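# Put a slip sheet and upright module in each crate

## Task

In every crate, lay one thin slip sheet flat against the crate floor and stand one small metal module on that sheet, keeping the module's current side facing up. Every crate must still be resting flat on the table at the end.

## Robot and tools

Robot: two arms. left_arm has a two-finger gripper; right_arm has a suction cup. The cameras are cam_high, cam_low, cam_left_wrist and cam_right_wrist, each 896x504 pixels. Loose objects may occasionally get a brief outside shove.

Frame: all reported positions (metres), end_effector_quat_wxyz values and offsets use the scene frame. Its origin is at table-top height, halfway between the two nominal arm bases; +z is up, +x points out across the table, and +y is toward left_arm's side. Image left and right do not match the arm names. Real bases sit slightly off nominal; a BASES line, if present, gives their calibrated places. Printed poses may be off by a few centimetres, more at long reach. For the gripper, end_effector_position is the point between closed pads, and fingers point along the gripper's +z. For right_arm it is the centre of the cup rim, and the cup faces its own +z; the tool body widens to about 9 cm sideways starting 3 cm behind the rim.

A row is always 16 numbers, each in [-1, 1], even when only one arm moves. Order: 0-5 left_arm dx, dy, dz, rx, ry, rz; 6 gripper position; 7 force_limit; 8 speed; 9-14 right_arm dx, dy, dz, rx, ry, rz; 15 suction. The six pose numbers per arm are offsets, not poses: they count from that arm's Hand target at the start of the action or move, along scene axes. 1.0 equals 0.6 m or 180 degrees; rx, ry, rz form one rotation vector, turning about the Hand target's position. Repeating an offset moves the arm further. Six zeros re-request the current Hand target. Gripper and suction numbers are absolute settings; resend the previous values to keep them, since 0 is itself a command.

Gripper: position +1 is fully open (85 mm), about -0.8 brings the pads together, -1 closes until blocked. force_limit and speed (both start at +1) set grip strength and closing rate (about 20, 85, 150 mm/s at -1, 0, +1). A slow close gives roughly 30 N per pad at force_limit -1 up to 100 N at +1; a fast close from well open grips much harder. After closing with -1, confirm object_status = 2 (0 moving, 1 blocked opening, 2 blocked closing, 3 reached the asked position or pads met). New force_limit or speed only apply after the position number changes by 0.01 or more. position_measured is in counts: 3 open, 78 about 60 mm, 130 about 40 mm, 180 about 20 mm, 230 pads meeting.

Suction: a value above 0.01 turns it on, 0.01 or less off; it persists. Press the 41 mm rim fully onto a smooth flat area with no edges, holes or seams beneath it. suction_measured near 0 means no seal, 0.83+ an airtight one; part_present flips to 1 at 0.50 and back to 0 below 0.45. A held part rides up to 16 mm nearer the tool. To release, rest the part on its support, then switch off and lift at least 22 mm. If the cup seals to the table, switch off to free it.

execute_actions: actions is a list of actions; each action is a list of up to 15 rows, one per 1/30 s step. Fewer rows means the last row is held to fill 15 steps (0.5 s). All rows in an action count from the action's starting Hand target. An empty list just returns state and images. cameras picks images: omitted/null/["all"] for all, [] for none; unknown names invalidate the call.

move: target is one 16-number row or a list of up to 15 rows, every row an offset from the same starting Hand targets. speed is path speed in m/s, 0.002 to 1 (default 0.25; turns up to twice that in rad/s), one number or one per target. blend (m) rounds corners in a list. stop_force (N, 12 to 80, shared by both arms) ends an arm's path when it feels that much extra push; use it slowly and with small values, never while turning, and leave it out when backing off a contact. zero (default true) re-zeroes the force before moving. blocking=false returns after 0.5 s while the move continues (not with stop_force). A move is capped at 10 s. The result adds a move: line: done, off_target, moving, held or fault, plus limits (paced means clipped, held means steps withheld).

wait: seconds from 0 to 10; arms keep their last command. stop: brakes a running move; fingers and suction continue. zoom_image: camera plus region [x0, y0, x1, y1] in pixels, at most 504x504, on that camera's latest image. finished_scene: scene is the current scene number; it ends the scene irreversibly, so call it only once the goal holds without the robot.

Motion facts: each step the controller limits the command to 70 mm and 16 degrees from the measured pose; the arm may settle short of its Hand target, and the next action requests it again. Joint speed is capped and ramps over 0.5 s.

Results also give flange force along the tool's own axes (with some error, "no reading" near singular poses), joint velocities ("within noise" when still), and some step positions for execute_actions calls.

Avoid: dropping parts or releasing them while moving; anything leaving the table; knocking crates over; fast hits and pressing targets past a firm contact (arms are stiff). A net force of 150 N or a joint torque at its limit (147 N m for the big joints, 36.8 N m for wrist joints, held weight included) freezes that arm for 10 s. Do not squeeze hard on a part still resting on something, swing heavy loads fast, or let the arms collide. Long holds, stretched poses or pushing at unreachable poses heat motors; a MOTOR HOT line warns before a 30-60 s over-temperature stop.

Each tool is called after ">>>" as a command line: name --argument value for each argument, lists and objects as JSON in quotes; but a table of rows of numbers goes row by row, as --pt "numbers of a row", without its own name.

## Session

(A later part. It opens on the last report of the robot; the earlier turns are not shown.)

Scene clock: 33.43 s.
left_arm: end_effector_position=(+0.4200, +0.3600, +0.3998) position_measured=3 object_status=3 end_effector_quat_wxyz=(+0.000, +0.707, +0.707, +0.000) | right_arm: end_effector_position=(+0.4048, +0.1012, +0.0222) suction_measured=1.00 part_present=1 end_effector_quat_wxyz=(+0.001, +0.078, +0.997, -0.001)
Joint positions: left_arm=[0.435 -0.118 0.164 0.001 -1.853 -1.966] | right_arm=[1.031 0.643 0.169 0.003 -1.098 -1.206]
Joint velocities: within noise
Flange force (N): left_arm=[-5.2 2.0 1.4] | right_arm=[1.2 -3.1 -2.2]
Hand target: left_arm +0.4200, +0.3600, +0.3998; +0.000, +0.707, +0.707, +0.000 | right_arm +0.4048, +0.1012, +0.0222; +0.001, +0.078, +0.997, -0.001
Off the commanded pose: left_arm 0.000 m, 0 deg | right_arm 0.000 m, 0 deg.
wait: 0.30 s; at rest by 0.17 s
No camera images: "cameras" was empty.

>>> move --pt "0 0 0 0 0 0 1 1 1 0 0 0.115 0 0 0 1" --pt "0 0 0 0 0 0 1 1 1 0.0207 -0.2367 0.115 0 0 0.045 1" --pt "0 0 0 0 0 0 1 1 1 0.0207 -0.2367 0.018 0 0 0.045 1" --speed '[0.15,0.2,0.12]' --blend '[0.008,0,0]' --cameras '["cam_high","cam_right_wrist"]'

>>> zoom_image --camera "cam_high" --region '[340, 190, 460, 320]'

Scene clock: 39.83 s.
left_arm: end_effector_position=(+0.4200, +0.3600, +0.3998) position_measured=3 object_status=3 end_effector_quat_wxyz=(+0.000, +0.707, +0.707, +0.000) | right_arm: end_effector_position=(+0.4172, -0.0408, +0.0331) suction_measured=1.00 part_present=1 end_effector_quat_wxyz=(+0.001, +0.007, +1.000, -0.001)
Joint positions: left_arm=[0.435 -0.118 0.164 0.001 -1.853 -1.966] | right_arm=[0.876 0.438 -0.123 0.003 -1.01 -0.909]
Joint velocities: within noise
Flange force (N): left_arm=[-5.2 2.8 0.6] | right_arm=[3.3 -3.9 -2.2]
Hand target: left_arm +0.4200, +0.3600, +0.3998; +0.000, +0.707, +0.707, +0.000 | right_arm +0.4172, -0.0408, +0.0330; +0.001, +0.007, +1.000, -0.001
Off the commanded pose: left_arm 0.000 m, 0 deg | right_arm 0.000 m, 0 deg.
move: done
Images, in order (width x height): cam_high 896x504, cam_right_wrist 896x504.

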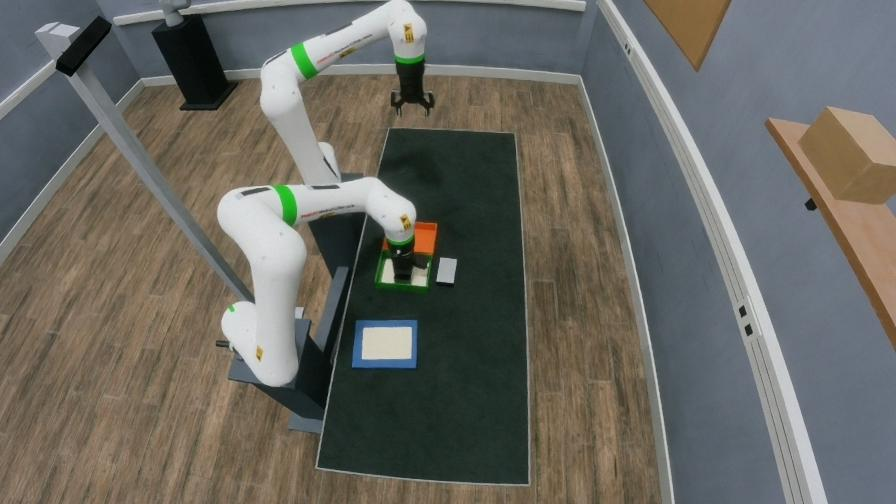

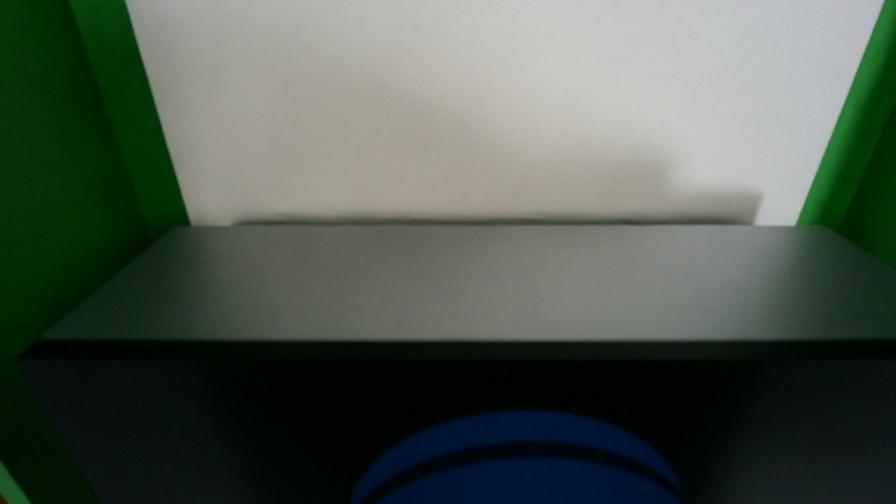

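Scaled by 3.877 from the camera's 896x504 image, which has a finer 1280x720 frame.

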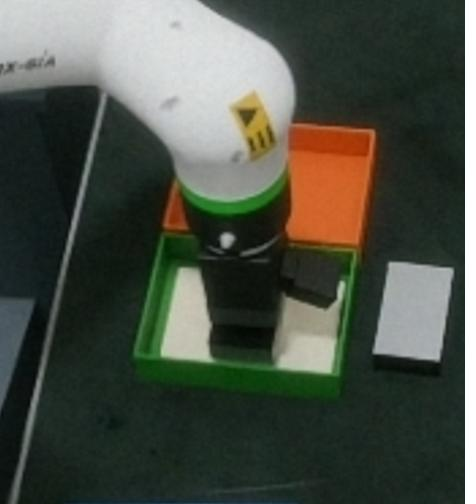

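>>> move --target '[0,0,0,0,0,0,1,1,1, 0,0,-0.025,0,0,0,1]' --speed 0.02 --stop_force 12 --cameras '["cam_right_wrist"]'

Scene clock: 41.57 s.
left_arm: end_effector_position=(+0.4200, +0.3600, +0.3998) position_measured=3 object_status=3 end_effector_quat_wxyz=(+0.000, +0.707, +0.707, +0.000) | right_arm: end_effector_position=(+0.4174, -0.0407, +0.0207) suction_measured=1.00 part_present=1 end_effector_quat_wxyz=(+0.001, +0.007, +1.000, -0.001)
Joint positions: left_arm=[0.435 -0.118 0.164 0.001 -1.853 -1.966] | right_arm=[0.876 0.454 -0.133 0.004 -0.984 -0.91]
Joint velocities: within noise
Flange force (N): left_arm=[-5.1 2.2 1.2] | right_arm=[4.2 -3.6 -36.4]
Hand target: left_arm +0.4200, +0.3600, +0.3998; +0.000, +0.707, +0.707, +0.000 | right_arm +0.4174, -0.0407, +0.0207; +0.001, +0.007, +1.000, -0.001 (not the last commanded pose)
Off the commanded pose: left_arm 0.000 m, 0 deg | right_arm 0.003 m, 0 deg.
move: contact (right_arm)
Images, in order (width x height): cam_right_wrist 896x504.

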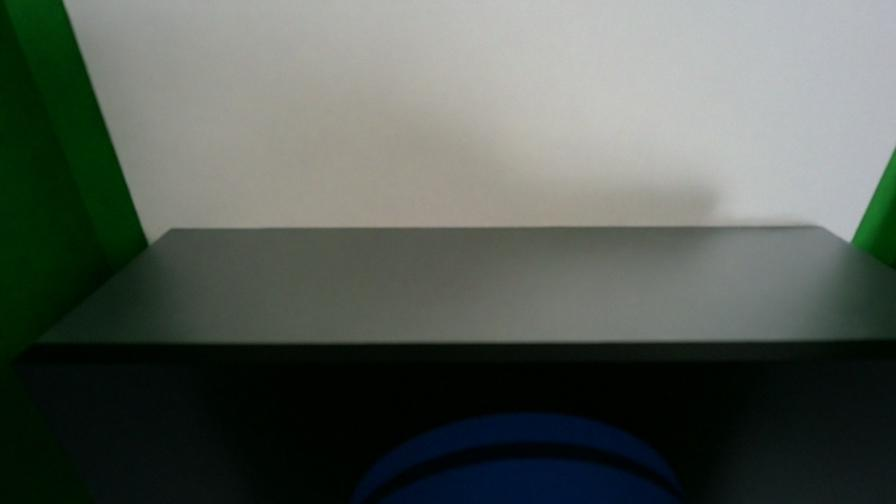

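>>> execute_actions --actions '[[[0,0,0,0,0,0,1,1,1, 0,0,0.0025,0,0,0,0]]]' --cameras '[]'

>>> move --pt "0 0 0 0 0 0 1 1 1 0 0 0.06 0 0 0 0" --pt "0 0 0 0 0 0 1 1 1 0 0 0.12 0 0 0 0" --pt "0 0 0 0 0 0 1 1 1 -0.0855 -0.4598 0.12 0 0 0.0447 0" --pt "0 0 0 0 0 0 1 1 1 -0.0855 -0.4598 -0.003 0 0 0.0447 0" --speed '[0.08,0.2,0.28,0.15]' --blend '[0,0.02,0,0]' --cameras '["cam_high","cam_right_wrist"]'

>>> zoom_image --camera "cam_high" --region '[340, 190, 460, 320]'

Scene clock: 42.63 s.
left_arm: end_effector_position=(+0.4200, +0.3600, +0.3998) position_measured=3 object_status=3 end_effector_quat_wxyz=(+0.000, +0.707, +0.707, +0.000) | right_arm: end_effector_position=(+0.4174, -0.0407, +0.0222) suction_measured=0.00 part_present=0 end_effector_quat_wxyz=(+0.001, +0.007, +1.000, -0.001)
Joint positions: left_arm=[0.435 -0.118 0.164 0.001 -1.853 -1.966] | right_arm=[0.876 0.452 -0.132 0.004 -0.987 -0.91]
Joint velocities: within noise
Flange force (N): left_arm=[-4.7 2.2 1.8] | right_arm=[1.8 -2.8 -25.6]
Hand target: left_arm +0.4200, +0.3600, +0.3998; +0.000, +0.707, +0.707, +0.000 | right_arm +0.4174, -0.0407, +0.0222; +0.001, +0.007, +1.000, -0.001
Off the commanded pose: left_arm 0.000 m, 0 deg | right_arm 0.000 m, 0 deg.
Step readings (end_effector_position of left_arm | right_arm):
0: (+0.4200, +0.3600, +0.3998) | (+0.4174, -0.0407, +0.0207)
1: (+0.4200, +0.3600, +0.3998) | (+0.4174, -0.0408, +0.0207)
2: (+0.4200, +0.3600, +0.3998) | (+0.4173, -0.0408, +0.0209)
4: (+0.4200, +0.3600, +0.3998) | (+0.4173, -0.0409, +0.0215)
8: (+0.4200, +0.3600, +0.3998) | (+0.4173, -0.0408, +0.0220)
15: (+0.4200, +0.3600, +0.3998) | (+0.4174, -0.0407, +0.0222)
No camera images: "cameras" was empty.

Scene clock: 45.40 s.
left_arm: end_effector_position=(+0.4200, +0.3600, +0.3998) position_measured=3 object_status=3 end_effector_quat_wxyz=(+0.000, +0.707, +0.707, +0.000) | right_arm: end_effector_position=(+0.3661, -0.3166, +0.0204) suction_measured=0.00 part_present=0 end_effector_quat_wxyz=(+0.001, -0.063, +0.998, -0.001)
Joint positions: left_arm=[0.435 -0.118 0.164 0.001 -1.853 -1.966] | right_arm=[0.478 0.102 -0.601 0.003 -0.867 -0.372]
Joint velocities: within noise
Flange force (N): left_arm=[-4.4 1.5 2.3] | right_arm=[3.2 -1.2 -4.6]
Hand target: left_arm +0.4200, +0.3600, +0.3998; +0.000, +0.707, +0.707, +0.000 | right_arm +0.3661, -0.3166, +0.0204; +0.001, -0.063, +0.998, -0.001
Off the commanded pose: left_arm 0.000 m, 0 deg | right_arm 0.000 m, 0 deg.
move: done; blend cut to 0.018 m at target 2
Images, in order (width x height): cam_high 896x504, cam_right_wrist 896x504.

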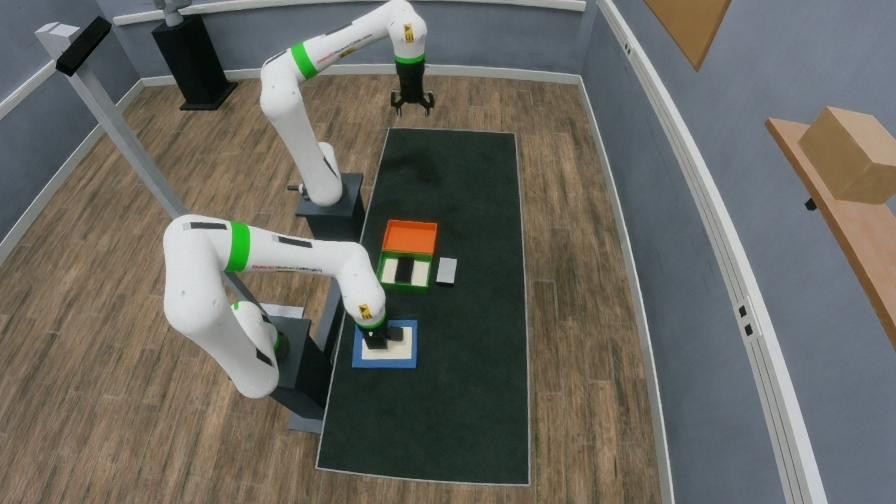

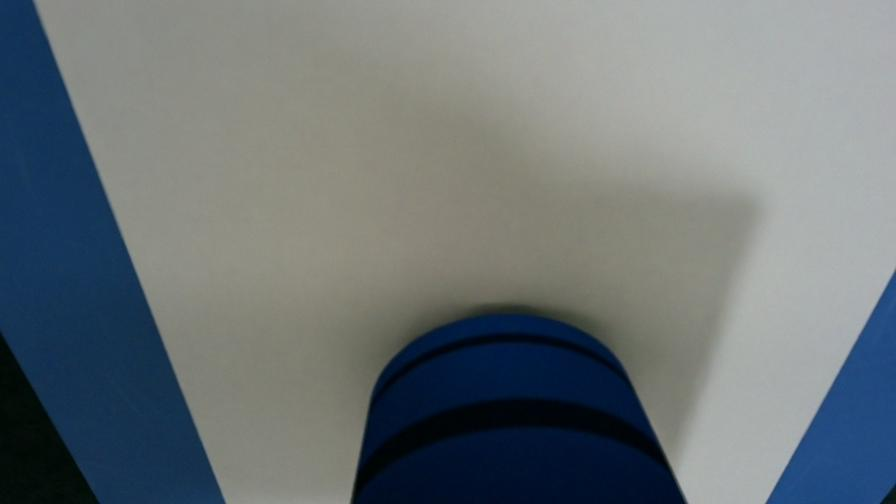

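Scaled by 3.877 from the camera's 896x504 image, which has a finer 1280x720 frame.

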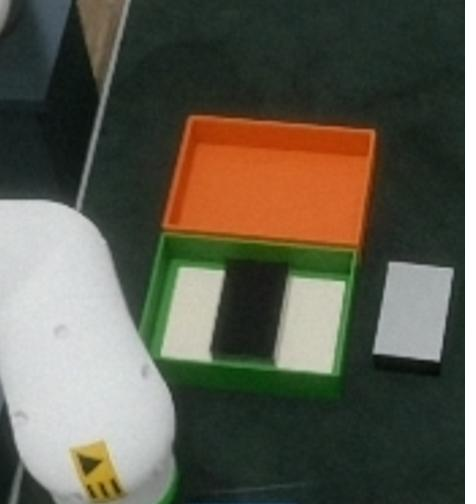

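>>> move --target '[0,0,0,0,0,0,1,1,1, 0,0,-0.042,0,0,0,1]' --speed 0.025 --stop_force 12 --cameras '[]'

>>> wait --seconds 0.2 --cameras '[]'

Scene clock: 47.57 s.
left_arm: end_effector_position=(+0.4200, +0.3600, +0.3998) position_measured=3 object_status=3 end_effector_quat_wxyz=(+0.000, +0.707, +0.707, +0.000) | right_arm: end_effector_position=(+0.3661, -0.3166, -0.0042) suction_measured=0.99 part_present=1 end_effector_quat_wxyz=(+0.001, -0.063, +0.998, -0.001)
Joint positions: left_arm=[0.435 -0.118 0.164 0.001 -1.853 -1.966] | right_arm=[0.478 0.151 -0.621 0.004 -0.797 -0.373]
Joint velocities: within noise
Flange force (N): left_arm=[-4.1 1.7 2.5] | right_arm=[7.7 -1.3 -24.1]
Hand target: left_arm +0.4200, +0.3600, +0.3998; +0.000, +0.707, +0.707, +0.000 | right_arm +0.3661, -0.3166, -0.0042; +0.001, -0.063, +0.998, -0.001 (not the last commanded pose)
Off the commanded pose: left_arm 0.000 m, 0 deg | right_arm 0.001 m, 0 deg.
move: contact (right_arm)
No camera images: "cameras" was empty.

Scene clock: 47.77 s.
left_arm: end_effector_position=(+0.4200, +0.3600, +0.3998) position_measured=3 object_status=3 end_effector_quat_wxyz=(+0.000, +0.707, +0.707, +0.000) | right_arm: end_effector_position=(+0.3661, -0.3166, -0.0042) suction_measured=0.99 part_present=1 end_effector_quat_wxyz=(+0.001, -0.063, +0.998, -0.001)
Joint positions: left_arm=[0.435 -0.118 0.164 0.001 -1.853 -1.966] | right_arm=[0.478 0.151 -0.621 0.004 -0.797 -0.373]
Joint velocities: within noise
Flange force (N): left_arm=[-5.2 2.3 0.9] | right_arm=[7.6 -0.9 -23.4]
Hand target: left_arm +0.4200, +0.3600, +0.3998; +0.000, +0.707, +0.707, +0.000 | right_arm +0.3661, -0.3166, -0.0042; +0.001, -0.063, +0.998, -0.001 (not the last commanded pose)
Off the commanded pose: left_arm 0.000 m, 0 deg | right_arm 0.001 m, 0 deg.
wait: 0.20 s; at rest by 0.17 s
No camera images: "cameras" was empty.

>>> move --pt "0 0 0 0 0 0 1 1 1 0 0 0.05 0 0 0 1" --pt "0 0 0 0 0 0 1 1 1 0 0.05 0.1403 0 0 -0.003 1" --pt "0 0 0 0 0 0 1 1 1 0.046 0.6973 0.1403 0 0 -0.0428 1" --pt "0 0 0 0 0 0 1 1 1 0.046 0.6973 0.0403 0 0 -0.0428 1" --speed '[0.08,0.2,0.25,0.12]' --blend '[0,0.02,0,0]' --cameras '["cam_high","cam_right_wrist"]'

>>> zoom_image --camera "cam_high" --region '[340, 190, 460, 320]'

Scene clock: 51.53 s.
left_arm: end_effector_position=(+0.4200, +0.3600, +0.3998) position_measured=3 object_status=3 end_effector_quat_wxyz=(+0.000, +0.707, +0.707, +0.000) | right_arm: end_effector_position=(+0.3937, +0.1018, +0.0201) suction_measured=0.99 part_present=1 end_effector_quat_wxyz=(+0.001, +0.004, +1.000, -0.001)
Joint positions: left_arm=[0.435 -0.118 0.164 0.001 -1.853 -1.966] | right_arm=[1.047 0.629 0.141 0.004 -1.083 -1.075]
Joint velocities: within noise
Flange force (N): left_arm=[-4.6 3.0 1.3] | right_arm=[1.4 -2.8 -2.8]
Hand target: left_arm +0.4200, +0.3600, +0.3998; +0.000, +0.707, +0.707, +0.000 | right_arm +0.3937, +0.1017, +0.0200; +0.001, +0.004, +1.000, -0.001
Off the commanded pose: left_arm 0.000 m, 0 deg | right_arm 0.000 m, 0 deg.
move: done
Images, in order (width x height): cam_high 896x504, cam_right_wrist 896x504.

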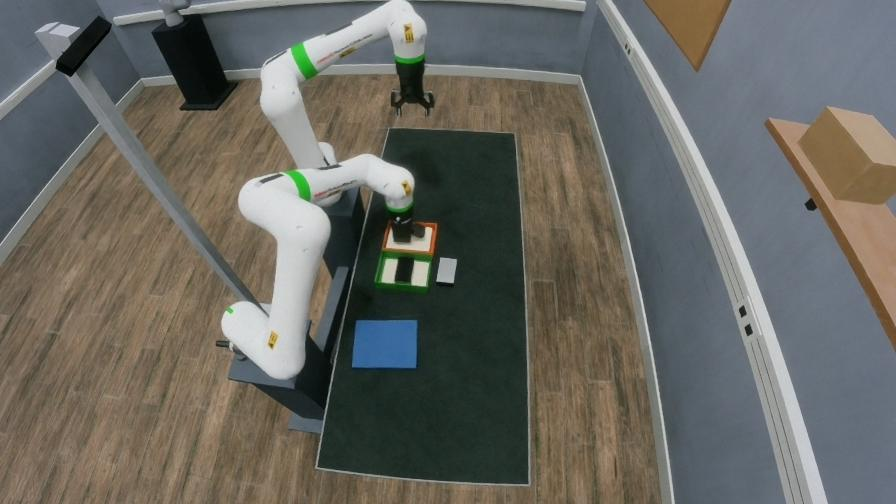

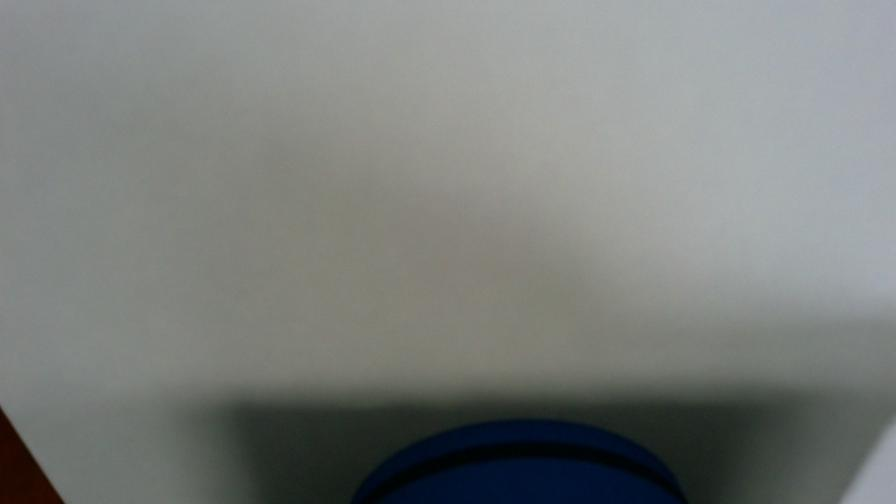

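Scaled by 3.877 from the camera's 896x504 image, which has a finer 1280x720 frame.

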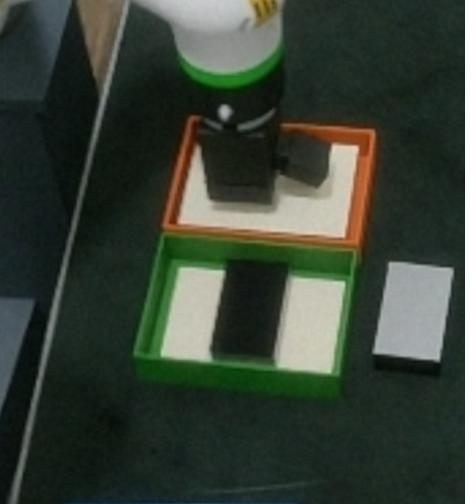

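>>> move --target '[0,0,0,0,0,0,1,1,1, 0,0,-0.0575,0,0,0,1]' --speed 0.022 --stop_force 12 --cameras '["cam_high"]'

>>> zoom_image --camera "cam_high" --region '[340, 190, 460, 320]'

Scene clock: 53.70 s.
left_arm: end_effector_position=(+0.4200, +0.3600, +0.3998) position_measured=3 object_status=3 end_effector_quat_wxyz=(+0.000, +0.707, +0.707, +0.000) | right_arm: end_effector_position=(+0.3938, +0.1019, -0.0100) suction_measured=0.99 part_present=1 end_effector_quat_wxyz=(+0.002, +0.004, +1.000, -0.001)
Joint positions: left_arm=[0.435 -0.118 0.164 0.001 -1.853 -1.966] | right_arm=[1.047 0.666 0.121 0.004 -1.026 -1.075]
Joint velocities: within noise
Flange force (N): left_arm=[-5.1 2.7 1.0] | right_arm=[4.5 -5.3 -27.9]
Hand target: left_arm +0.4200, +0.3600, +0.3998; +0.000, +0.707, +0.707, +0.000 | right_arm +0.3938, +0.1018, -0.0100; +0.002, +0.004, +1.000, -0.001 (not the last commanded pose)
Off the commanded pose: left_arm 0.000 m, 0 deg | right_arm 0.004 m, 0 deg.
move: contact (right_arm)
Images, in order (width x height): cam_high 896x504.

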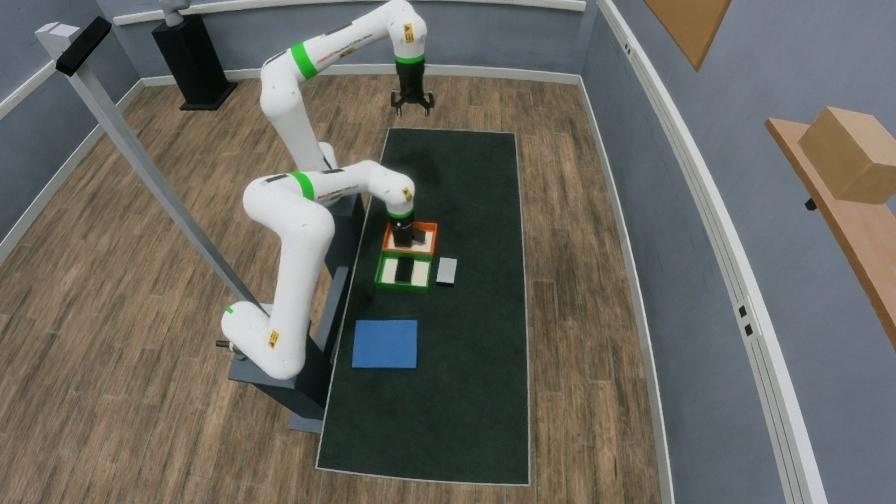

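Scaled by 3.877 from the camera's 896x504 image, which has a finer 1280x720 frame.

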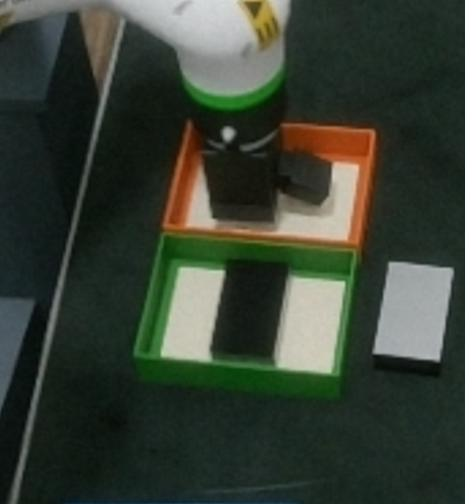

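>>> execute_actions --actions '[[[0,0,0,0,0,0,1,1,1, 0,0,0.0025,0,0,0,0]]]' --cameras '[]'

>>> move --pt "0 0 0 0 0 0 1 1 1 0 0 0.058 0 0 0 0" --pt "0 0 0 0 0 0 1 1 1 0 0 0.14 0 0 0 0" --pt "0 0 0 0 0 0 1 1 1 0.2938 -0.2197 0.145 0 0 -0.0116 0" --pt "0 0 0 0 0 0 1 1 1 0.2938 -0.2197 0.1 0 0 -0.0116 0" --speed '[0.08,0.2,0.25,0.2]' --blend '[0,0.02,0.015,0]' --cameras '["cam_high","cam_right_wrist"]'

>>> zoom_image --camera "cam_high" --region '[340, 190, 460, 320]'

Scene clock: 54.73 s.
left_arm: end_effector_position=(+0.4200, +0.3600, +0.3998) position_measured=3 object_status=3 end_effector_quat_wxyz=(+0.000, +0.707, +0.707, +0.000) | right_arm: end_effector_position=(+0.3938, +0.1018, -0.0085) suction_measured=0.00 part_present=0 end_effector_quat_wxyz=(+0.002, +0.004, +1.000, -0.001)
Joint positions: left_arm=[0.435 -0.118 0.164 0.001 -1.853 -1.966] | right_arm=[1.047 0.664 0.122 0.004 -1.029 -1.075]
Joint velocities: within noise
Flange force (N): left_arm=[-4.9 2.0 1.1] | right_arm=[3.2 -3.8 -28.2]
Hand target: left_arm +0.4200, +0.3600, +0.3998; +0.000, +0.707, +0.707, +0.000 | right_arm +0.3938, +0.1018, -0.0085; +0.002, +0.004, +1.000, -0.001
Off the commanded pose: left_arm 0.000 m, 0 deg | right_arm 0.000 m, 0 deg.
Step readings (end_effector_position of left_arm | right_arm):
0: (+0.4200, +0.3600, +0.3998) | (+0.3938, +0.1019, -0.0100)
1: (+0.4200, +0.3600, +0.3998) | (+0.3938, +0.1018, -0.0100)
2: (+0.4200, +0.3600, +0.3998) | (+0.3938, +0.1018, -0.0096)
4: (+0.4200, +0.3600, +0.3998) | (+0.3938, +0.1018, -0.0090)
8: (+0.4200, +0.3600, +0.3998) | (+0.3938, +0.1018, -0.0087)
15: (+0.4200, +0.3600, +0.3998) | (+0.3938, +0.1018, -0.0086)
No camera images: "cameras" was empty.

Scene clock: 56.93 s.
left_arm: end_effector_position=(+0.4200, +0.3600, +0.3998) position_measured=3 object_status=3 end_effector_quat_wxyz=(+0.000, +0.707, +0.707, +0.000) | right_arm: end_effector_position=(+0.5700, -0.0300, +0.0515) suction_measured=0.00 part_present=0 end_effector_quat_wxyz=(+0.001, +0.022, +1.000, -0.001)
Joint positions: left_arm=[0.435 -0.118 0.164 0.001 -1.853 -1.966] | right_arm=[0.706 0.718 0.368 0.004 -1.22 -0.769]
Joint velocities: within noise
Flange force (N): left_arm=[-4.1 1.4 1.5] | right_arm=[6.4 -5.4 -4.2]
Hand target: left_arm +0.4200, +0.3600, +0.3998; +0.000, +0.707, +0.707, +0.000 | right_arm +0.5701, -0.0300, +0.0515; +0.001, +0.022, +1.000, -0.001
Off the commanded pose: left_arm 0.000 m, 0 deg | right_arm 0.000 m, 0 deg.
move: done; blend cut to 0.0135 m at target 3
Images, in order (width x height): cam_high 896x504, cam_right_wrist 896x504.

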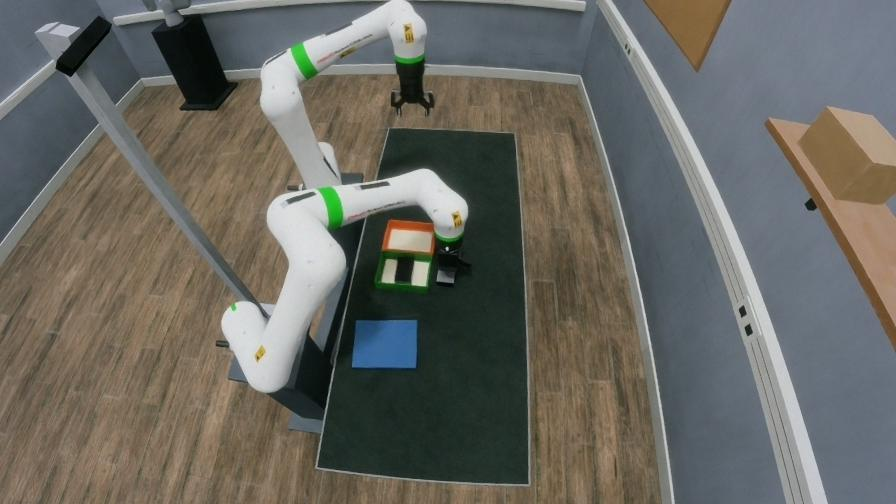

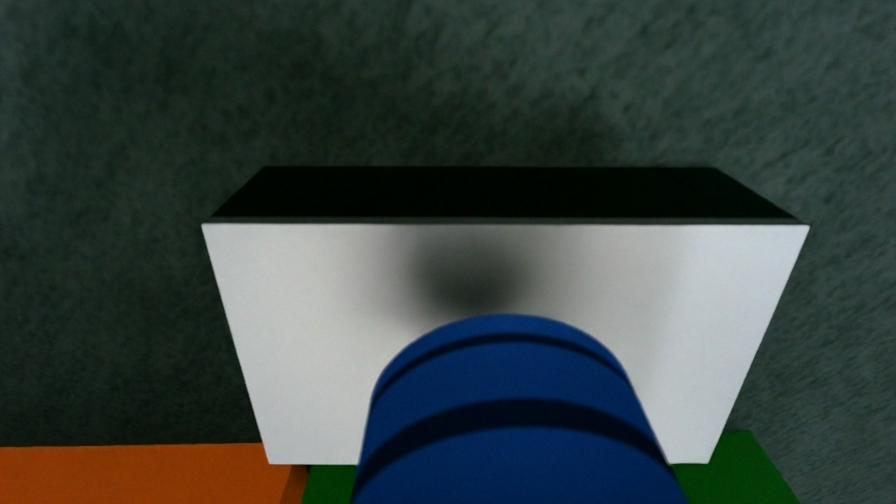

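Scaled by 3.877 from the camera's 896x504 image, which has a finer 1280x720 frame.

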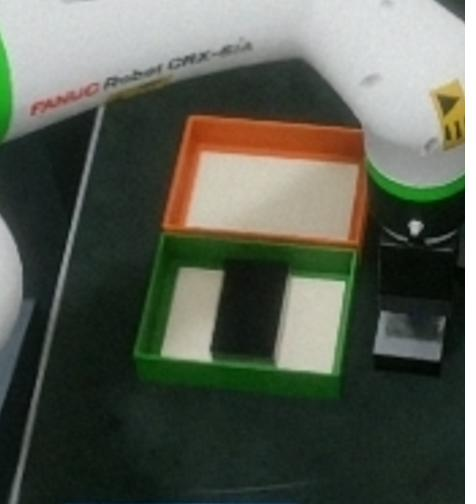

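>>> move --target '[0,0,0,0,0,0,1,1,1, 0,0,-0.0550,0,0,0,1]' --speed 0.06 --stop_force 15 --cameras '[]'

>>> wait --seconds 0.3 --cameras '[]'

Scene clock: 58.57 s.
left_arm: end_effector_position=(+0.4200, +0.3600, +0.3998) position_measured=3 object_status=3 end_effector_quat_wxyz=(+0.000, +0.707, +0.707, +0.000) | right_arm: end_effector_position=(+0.5701, -0.0300, +0.0185) suction_measured=1.00 part_present=1 end_effector_quat_wxyz=(+0.001, +0.022, +1.000, -0.001)
Joint positions: left_arm=[0.435 -0.118 0.164 0.001 -1.853 -1.966] | right_arm=[0.706 0.75 0.339 0.004 -1.159 -0.769]
Joint velocities: within noise
Flange force (N): left_arm=[-4.7 2.1 1.2] | right_arm=[3.2 -2.6 -2.0]
Hand target: left_arm +0.4200, +0.3600, +0.3998; +0.000, +0.707, +0.707, +0.000 | right_arm +0.5701, -0.0300, +0.0185; +0.001, +0.022, +1.000, -0.001
Off the commanded pose: left_arm 0.000 m, 0 deg | right_arm 0.000 m, 0 deg.
move: done
No camera images: "cameras" was empty.

Scene clock: 58.87 s.
left_arm: end_effector_position=(+0.4200, +0.3600, +0.3998) position_measured=3 object_status=3 end_effector_quat_wxyz=(+0.000, +0.707, +0.707, +0.000) | right_arm: end_effector_position=(+0.5701, -0.0300, +0.0185) suction_measured=1.00 part_present=1 end_effector_quat_wxyz=(+0.001, +0.022, +1.000, -0.001)
Joint positions: left_arm=[0.435 -0.118 0.164 0.001 -1.853 -1.966] | right_arm=[0.706 0.75 0.339 0.004 -1.159 -0.769]
Joint velocities: within noise
Flange force (N): left_arm=[-4.7 2.4 1.6] | right_arm=[3.1 -2.8 -2.0]
Hand target: left_arm +0.4200, +0.3600, +0.3998; +0.000, +0.707, +0.707, +0.000 | right_arm +0.5701, -0.0300, +0.0185; +0.001, +0.022, +1.000, -0.001
Off the commanded pose: left_arm 0.000 m, 0 deg | right_arm 0.000 m, 0 deg.
wait: 0.30 s; at rest by 0.17 s
No camera images: "cameras" was empty.

>>> move --pt "0 0 0 0 0 0 1 1 1 0 0 0.117 0 0 0 1" --pt "0 0 0 0 0 0 1 1 1 -0.2525 0.2185 0.117 0 0 0.0116 1" --pt "0 0 0 0 0 0 1 1 1 -0.2525 0.2185 0.0242 0 0 0.0116 1" --speed '[0.15,0.2,0.12]' --blend '[0.008,0,0]' --cameras '["cam_high","cam_right_wrist"]'

>>> zoom_image --camera "cam_high" --region '[340, 190, 460, 320]'

Scene clock: 61.53 s.
left_arm: end_effector_position=(+0.4200, +0.3600, +0.3998) position_measured=3 object_status=3 end_effector_quat_wxyz=(+0.000, +0.707, +0.707, +0.000) | right_arm: end_effector_position=(+0.4186, +0.1011, +0.0331) suction_measured=1.00 part_present=1 end_effector_quat_wxyz=(+0.002, +0.004, +1.000, -0.001)
Joint positions: left_arm=[0.435 -0.118 0.164 0.001 -1.853 -1.966] | right_arm=[1.012 0.651 0.21 0.004 -1.13 -1.04]
Joint velocities: within noise
Flange force (N): left_arm=[-5.1 2.6 1.3] | right_arm=[1.4 -3.2 -1.2]
Hand target: left_arm +0.4200, +0.3600, +0.3998; +0.000, +0.707, +0.707, +0.000 | right_arm +0.4186, +0.1011, +0.0330; +0.002, +0.004, +1.000, -0.001
Off the commanded pose: left_arm 0.000 m, 0 deg | right_arm 0.000 m, 0 deg.
move: done
Images, in order (width x height): cam_high 896x504, cam_right_wrist 896x504.

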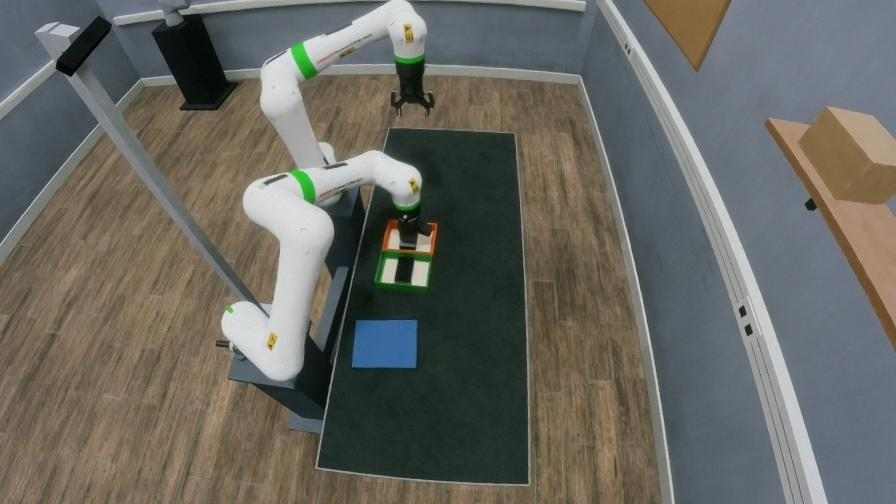

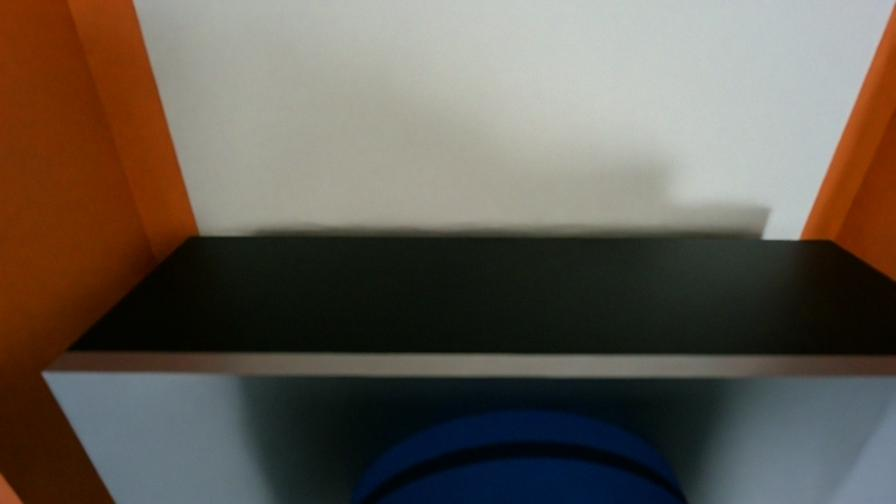

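Scaled by 3.877 from the camera's 896x504 image, which has a finer 1280x720 frame.

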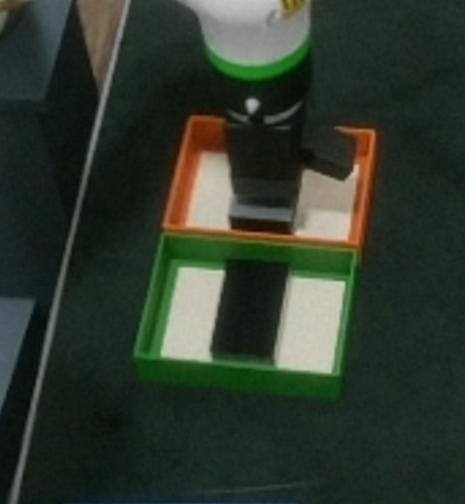

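>>> move --target '[0,0,0,0,0,0,1,1,1, 0,0.0015,-0.025,0,0,0,1]' --speed 0.02 --stop_force 12 --cameras '["cam_right_wrist"]'

>>> execute_actions --actions '[[[0,0,0,0,0,0,1,1,1, 0,0,0.0025,0,0,0,0]]]' --cameras '[]'

>>> move --pt "0 0 0 0 0 0 1 1 1 0 0 0.06 0 0 0 0" --pt "0 0 0 0 0 0 1 1 1 0 0 0.18 0 0 0 0" --pt "0 0 0 0 0 0 1 1 1 -0.10 -0.3 0.35 0 0 0 0" --speed '[0.08,0.2,0.25]' --blend '[0,0.03,0]' --cameras '["cam_high","cam_low","cam_right_wrist"]'

>>> zoom_image --camera "cam_high" --region '[360, 200, 460, 310]'

>>> zoom_image --camera "cam_low" --region '[440, 240, 600, 320]'

Scene clock: 63.47 s.
left_arm: end_effector_position=(+0.4200, +0.3600, +0.3998) position_measured=3 object_status=3 end_effector_quat_wxyz=(+0.000, +0.707, +0.707, +0.000) | right_arm: end_effector_position=(+0.4187, +0.1019, +0.0213) suction_measured=1.00 part_present=1 end_effector_quat_wxyz=(+0.002, +0.004, +1.000, -0.001)
Joint positions: left_arm=[0.435 -0.118 0.164 0.001 -1.853 -1.966] | right_arm=[1.013 0.665 0.203 0.004 -1.108 -1.04]
Joint velocities: within noise
Flange force (N): left_arm=[-4.7 2.4 0.7] | right_arm=[3.5 -5.8 -29.5]
Hand target: left_arm +0.4200, +0.3600, +0.3998; +0.000, +0.707, +0.707, +0.000 | right_arm +0.4187, +0.1019, +0.0213; +0.002, +0.004, +1.000, -0.001 (not the last commanded pose)
Off the commanded pose: left_arm 0.000 m, 0 deg | right_arm 0.003 m, 0 deg.
move: contact (right_arm)
Images, in order (width x height): cam_right_wrist 896x504.

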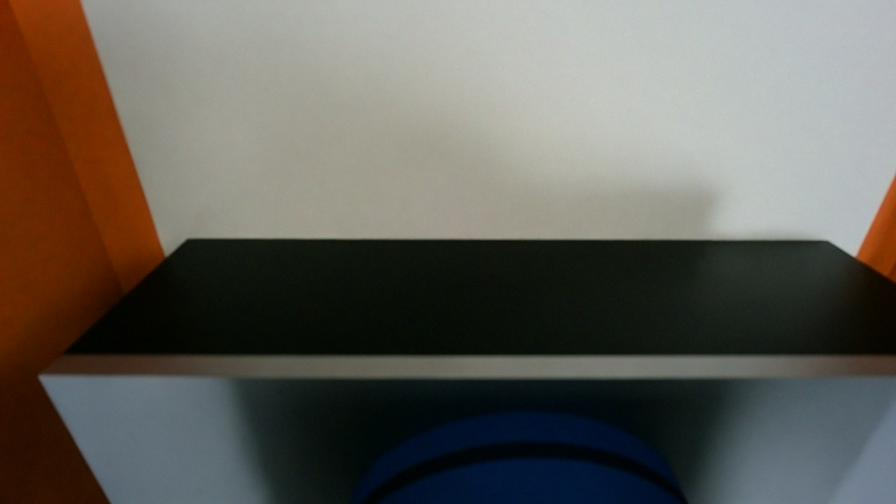

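Scene clock: 64.17 s.
left_arm: end_effector_position=(+0.4200, +0.3600, +0.3998) position_measured=3 object_status=3 end_effector_quat_wxyz=(+0.000, +0.707, +0.707, +0.000) | right_arm: end_effector_position=(+0.4187, +0.1019, +0.0228) suction_measured=0.00 part_present=0 end_effector_quat_wxyz=(+0.002, +0.004, +1.000, -0.001)
Joint positions: left_arm=[0.435 -0.118 0.164 0.001 -1.853 -1.966] | right_arm=[1.013 0.664 0.204 0.004 -1.111 -1.04]
Joint velocities: within noise
Flange force (N): left_arm=[-4.2 2.0 1.4] | right_arm=[2.9 -4.3 -25.1]
Hand target: left_arm +0.4200, +0.3600, +0.3998; +0.000, +0.707, +0.707, +0.000 | right_arm +0.4187, +0.1019, +0.0228; +0.002, +0.004, +1.000, -0.001
Off the commanded pose: left_arm 0.000 m, 0 deg | right_arm 0.000 m, 0 deg.
Step readings (end_effector_position of left_arm | right_arm):
0: (+0.4200, +0.3600, +0.3998) | (+0.4187, +0.1019, +0.0213)
1: (+0.4200, +0.3600, +0.3998) | (+0.4187, +0.1019, +0.0213)
2: (+0.4200, +0.3600, +0.3998) | (+0.4187, +0.1019, +0.0216)
4: (+0.4200, +0.3600, +0.3998) | (+0.4187, +0.1019, +0.0221)
8: (+0.4200, +0.3600, +0.3998) | (+0.4187, +0.1019, +0.0227)
15: (+0.4200, +0.3600, +0.3998) | (+0.4187, +0.1019, +0.0228)
No camera images: "cameras" was empty.

Scene clock: 66.43 s.
left_arm: end_effector_position=(+0.4200, +0.3600, +0.3998) position_measured=3 object_status=3 end_effector_quat_wxyz=(+0.000, +0.707, +0.707, +0.000) | right_arm: end_effector_position=(+0.3587, -0.0780, +0.2328) suction_measured=0.00 part_present=0 end_effector_quat_wxyz=(+0.002, +0.004, +1.000, -0.001)
Joint positions: left_arm=[0.435 -0.118 0.164 0.001 -1.853 -1.966] | right_arm=[0.923 0.101 -0.052 0.004 -1.417 -0.95]
Joint velocities: within noise
Flange force (N): left_arm=[-4.4 2.7 1.0] | right_arm=[2.0 -3.1 -1.1]
Hand target: left_arm +0.4200, +0.3600, +0.3998; +0.000, +0.707, +0.707, +0.000 | right_arm +0.3587, -0.0781, +0.2328; +0.002, +0.004, +1.000, -0.001
Off the commanded pose: left_arm 0.000 m, 0 deg | right_arm 0.000 m, 0 deg.
move: done
Images, in order (width x height): cam_high 896x504, cam_low 896x504, cam_right_wrist 896x504.

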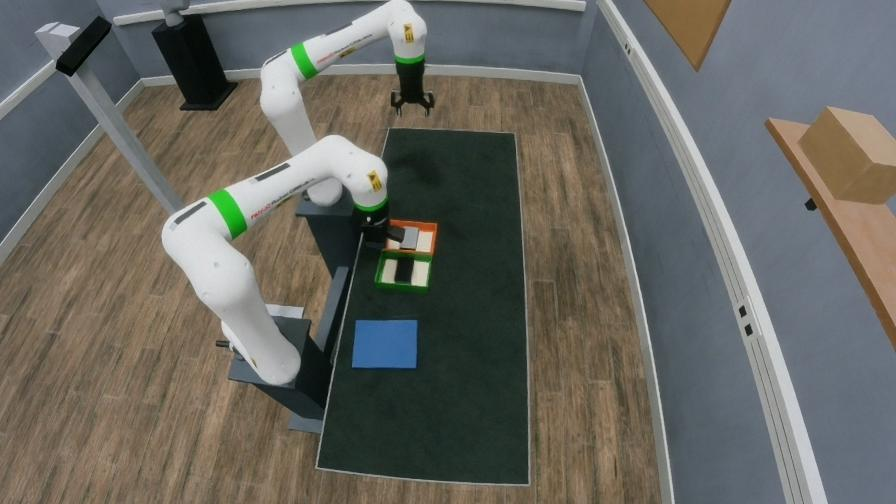

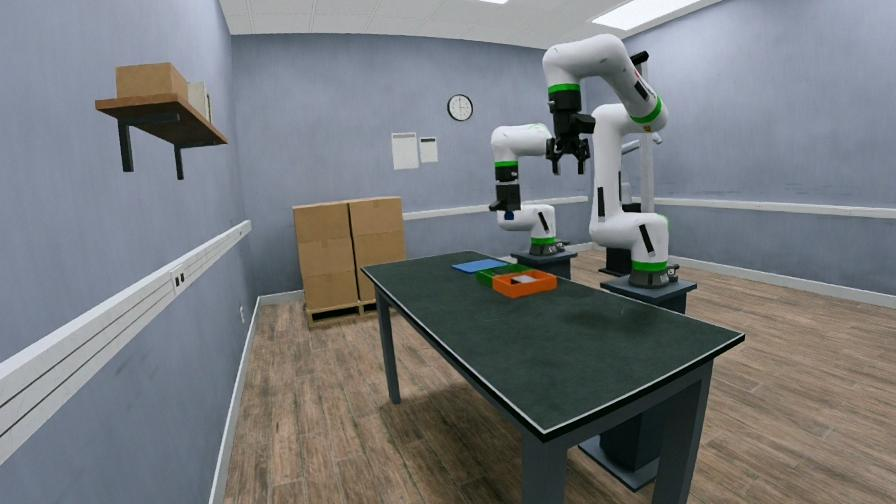

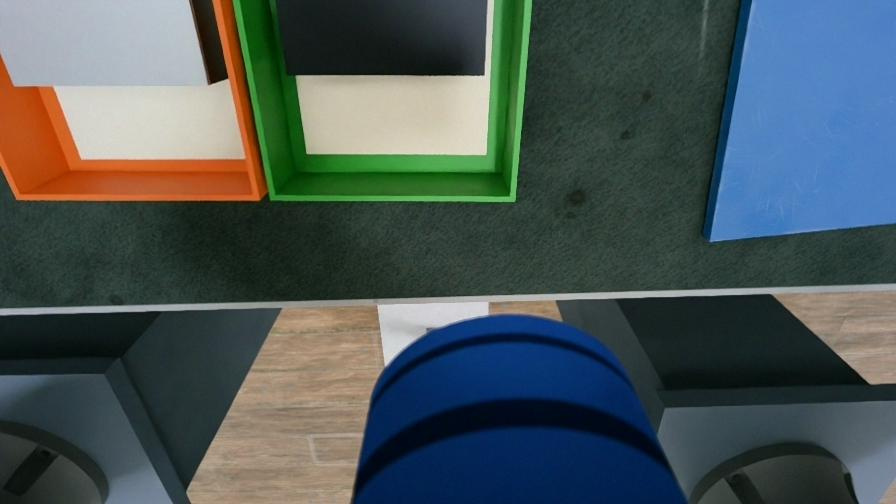

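Scaled by 4.582 from the camera's 896x504 image, which has a finer 1280x720 frame.

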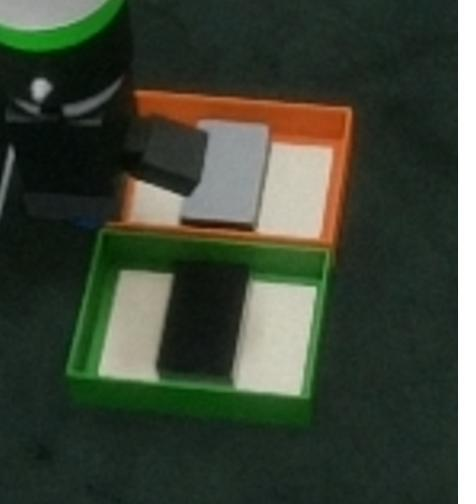

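Scaled by 3.150 from the camera's 896x504 image, which has a finer 1280x720 frame.

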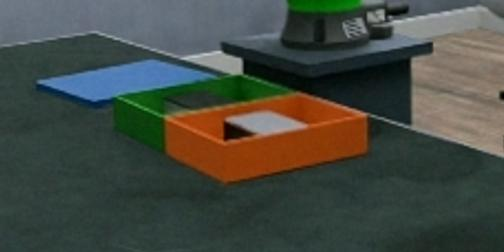

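>>> finished_scene --scene 2

The scene is finished: the task was done.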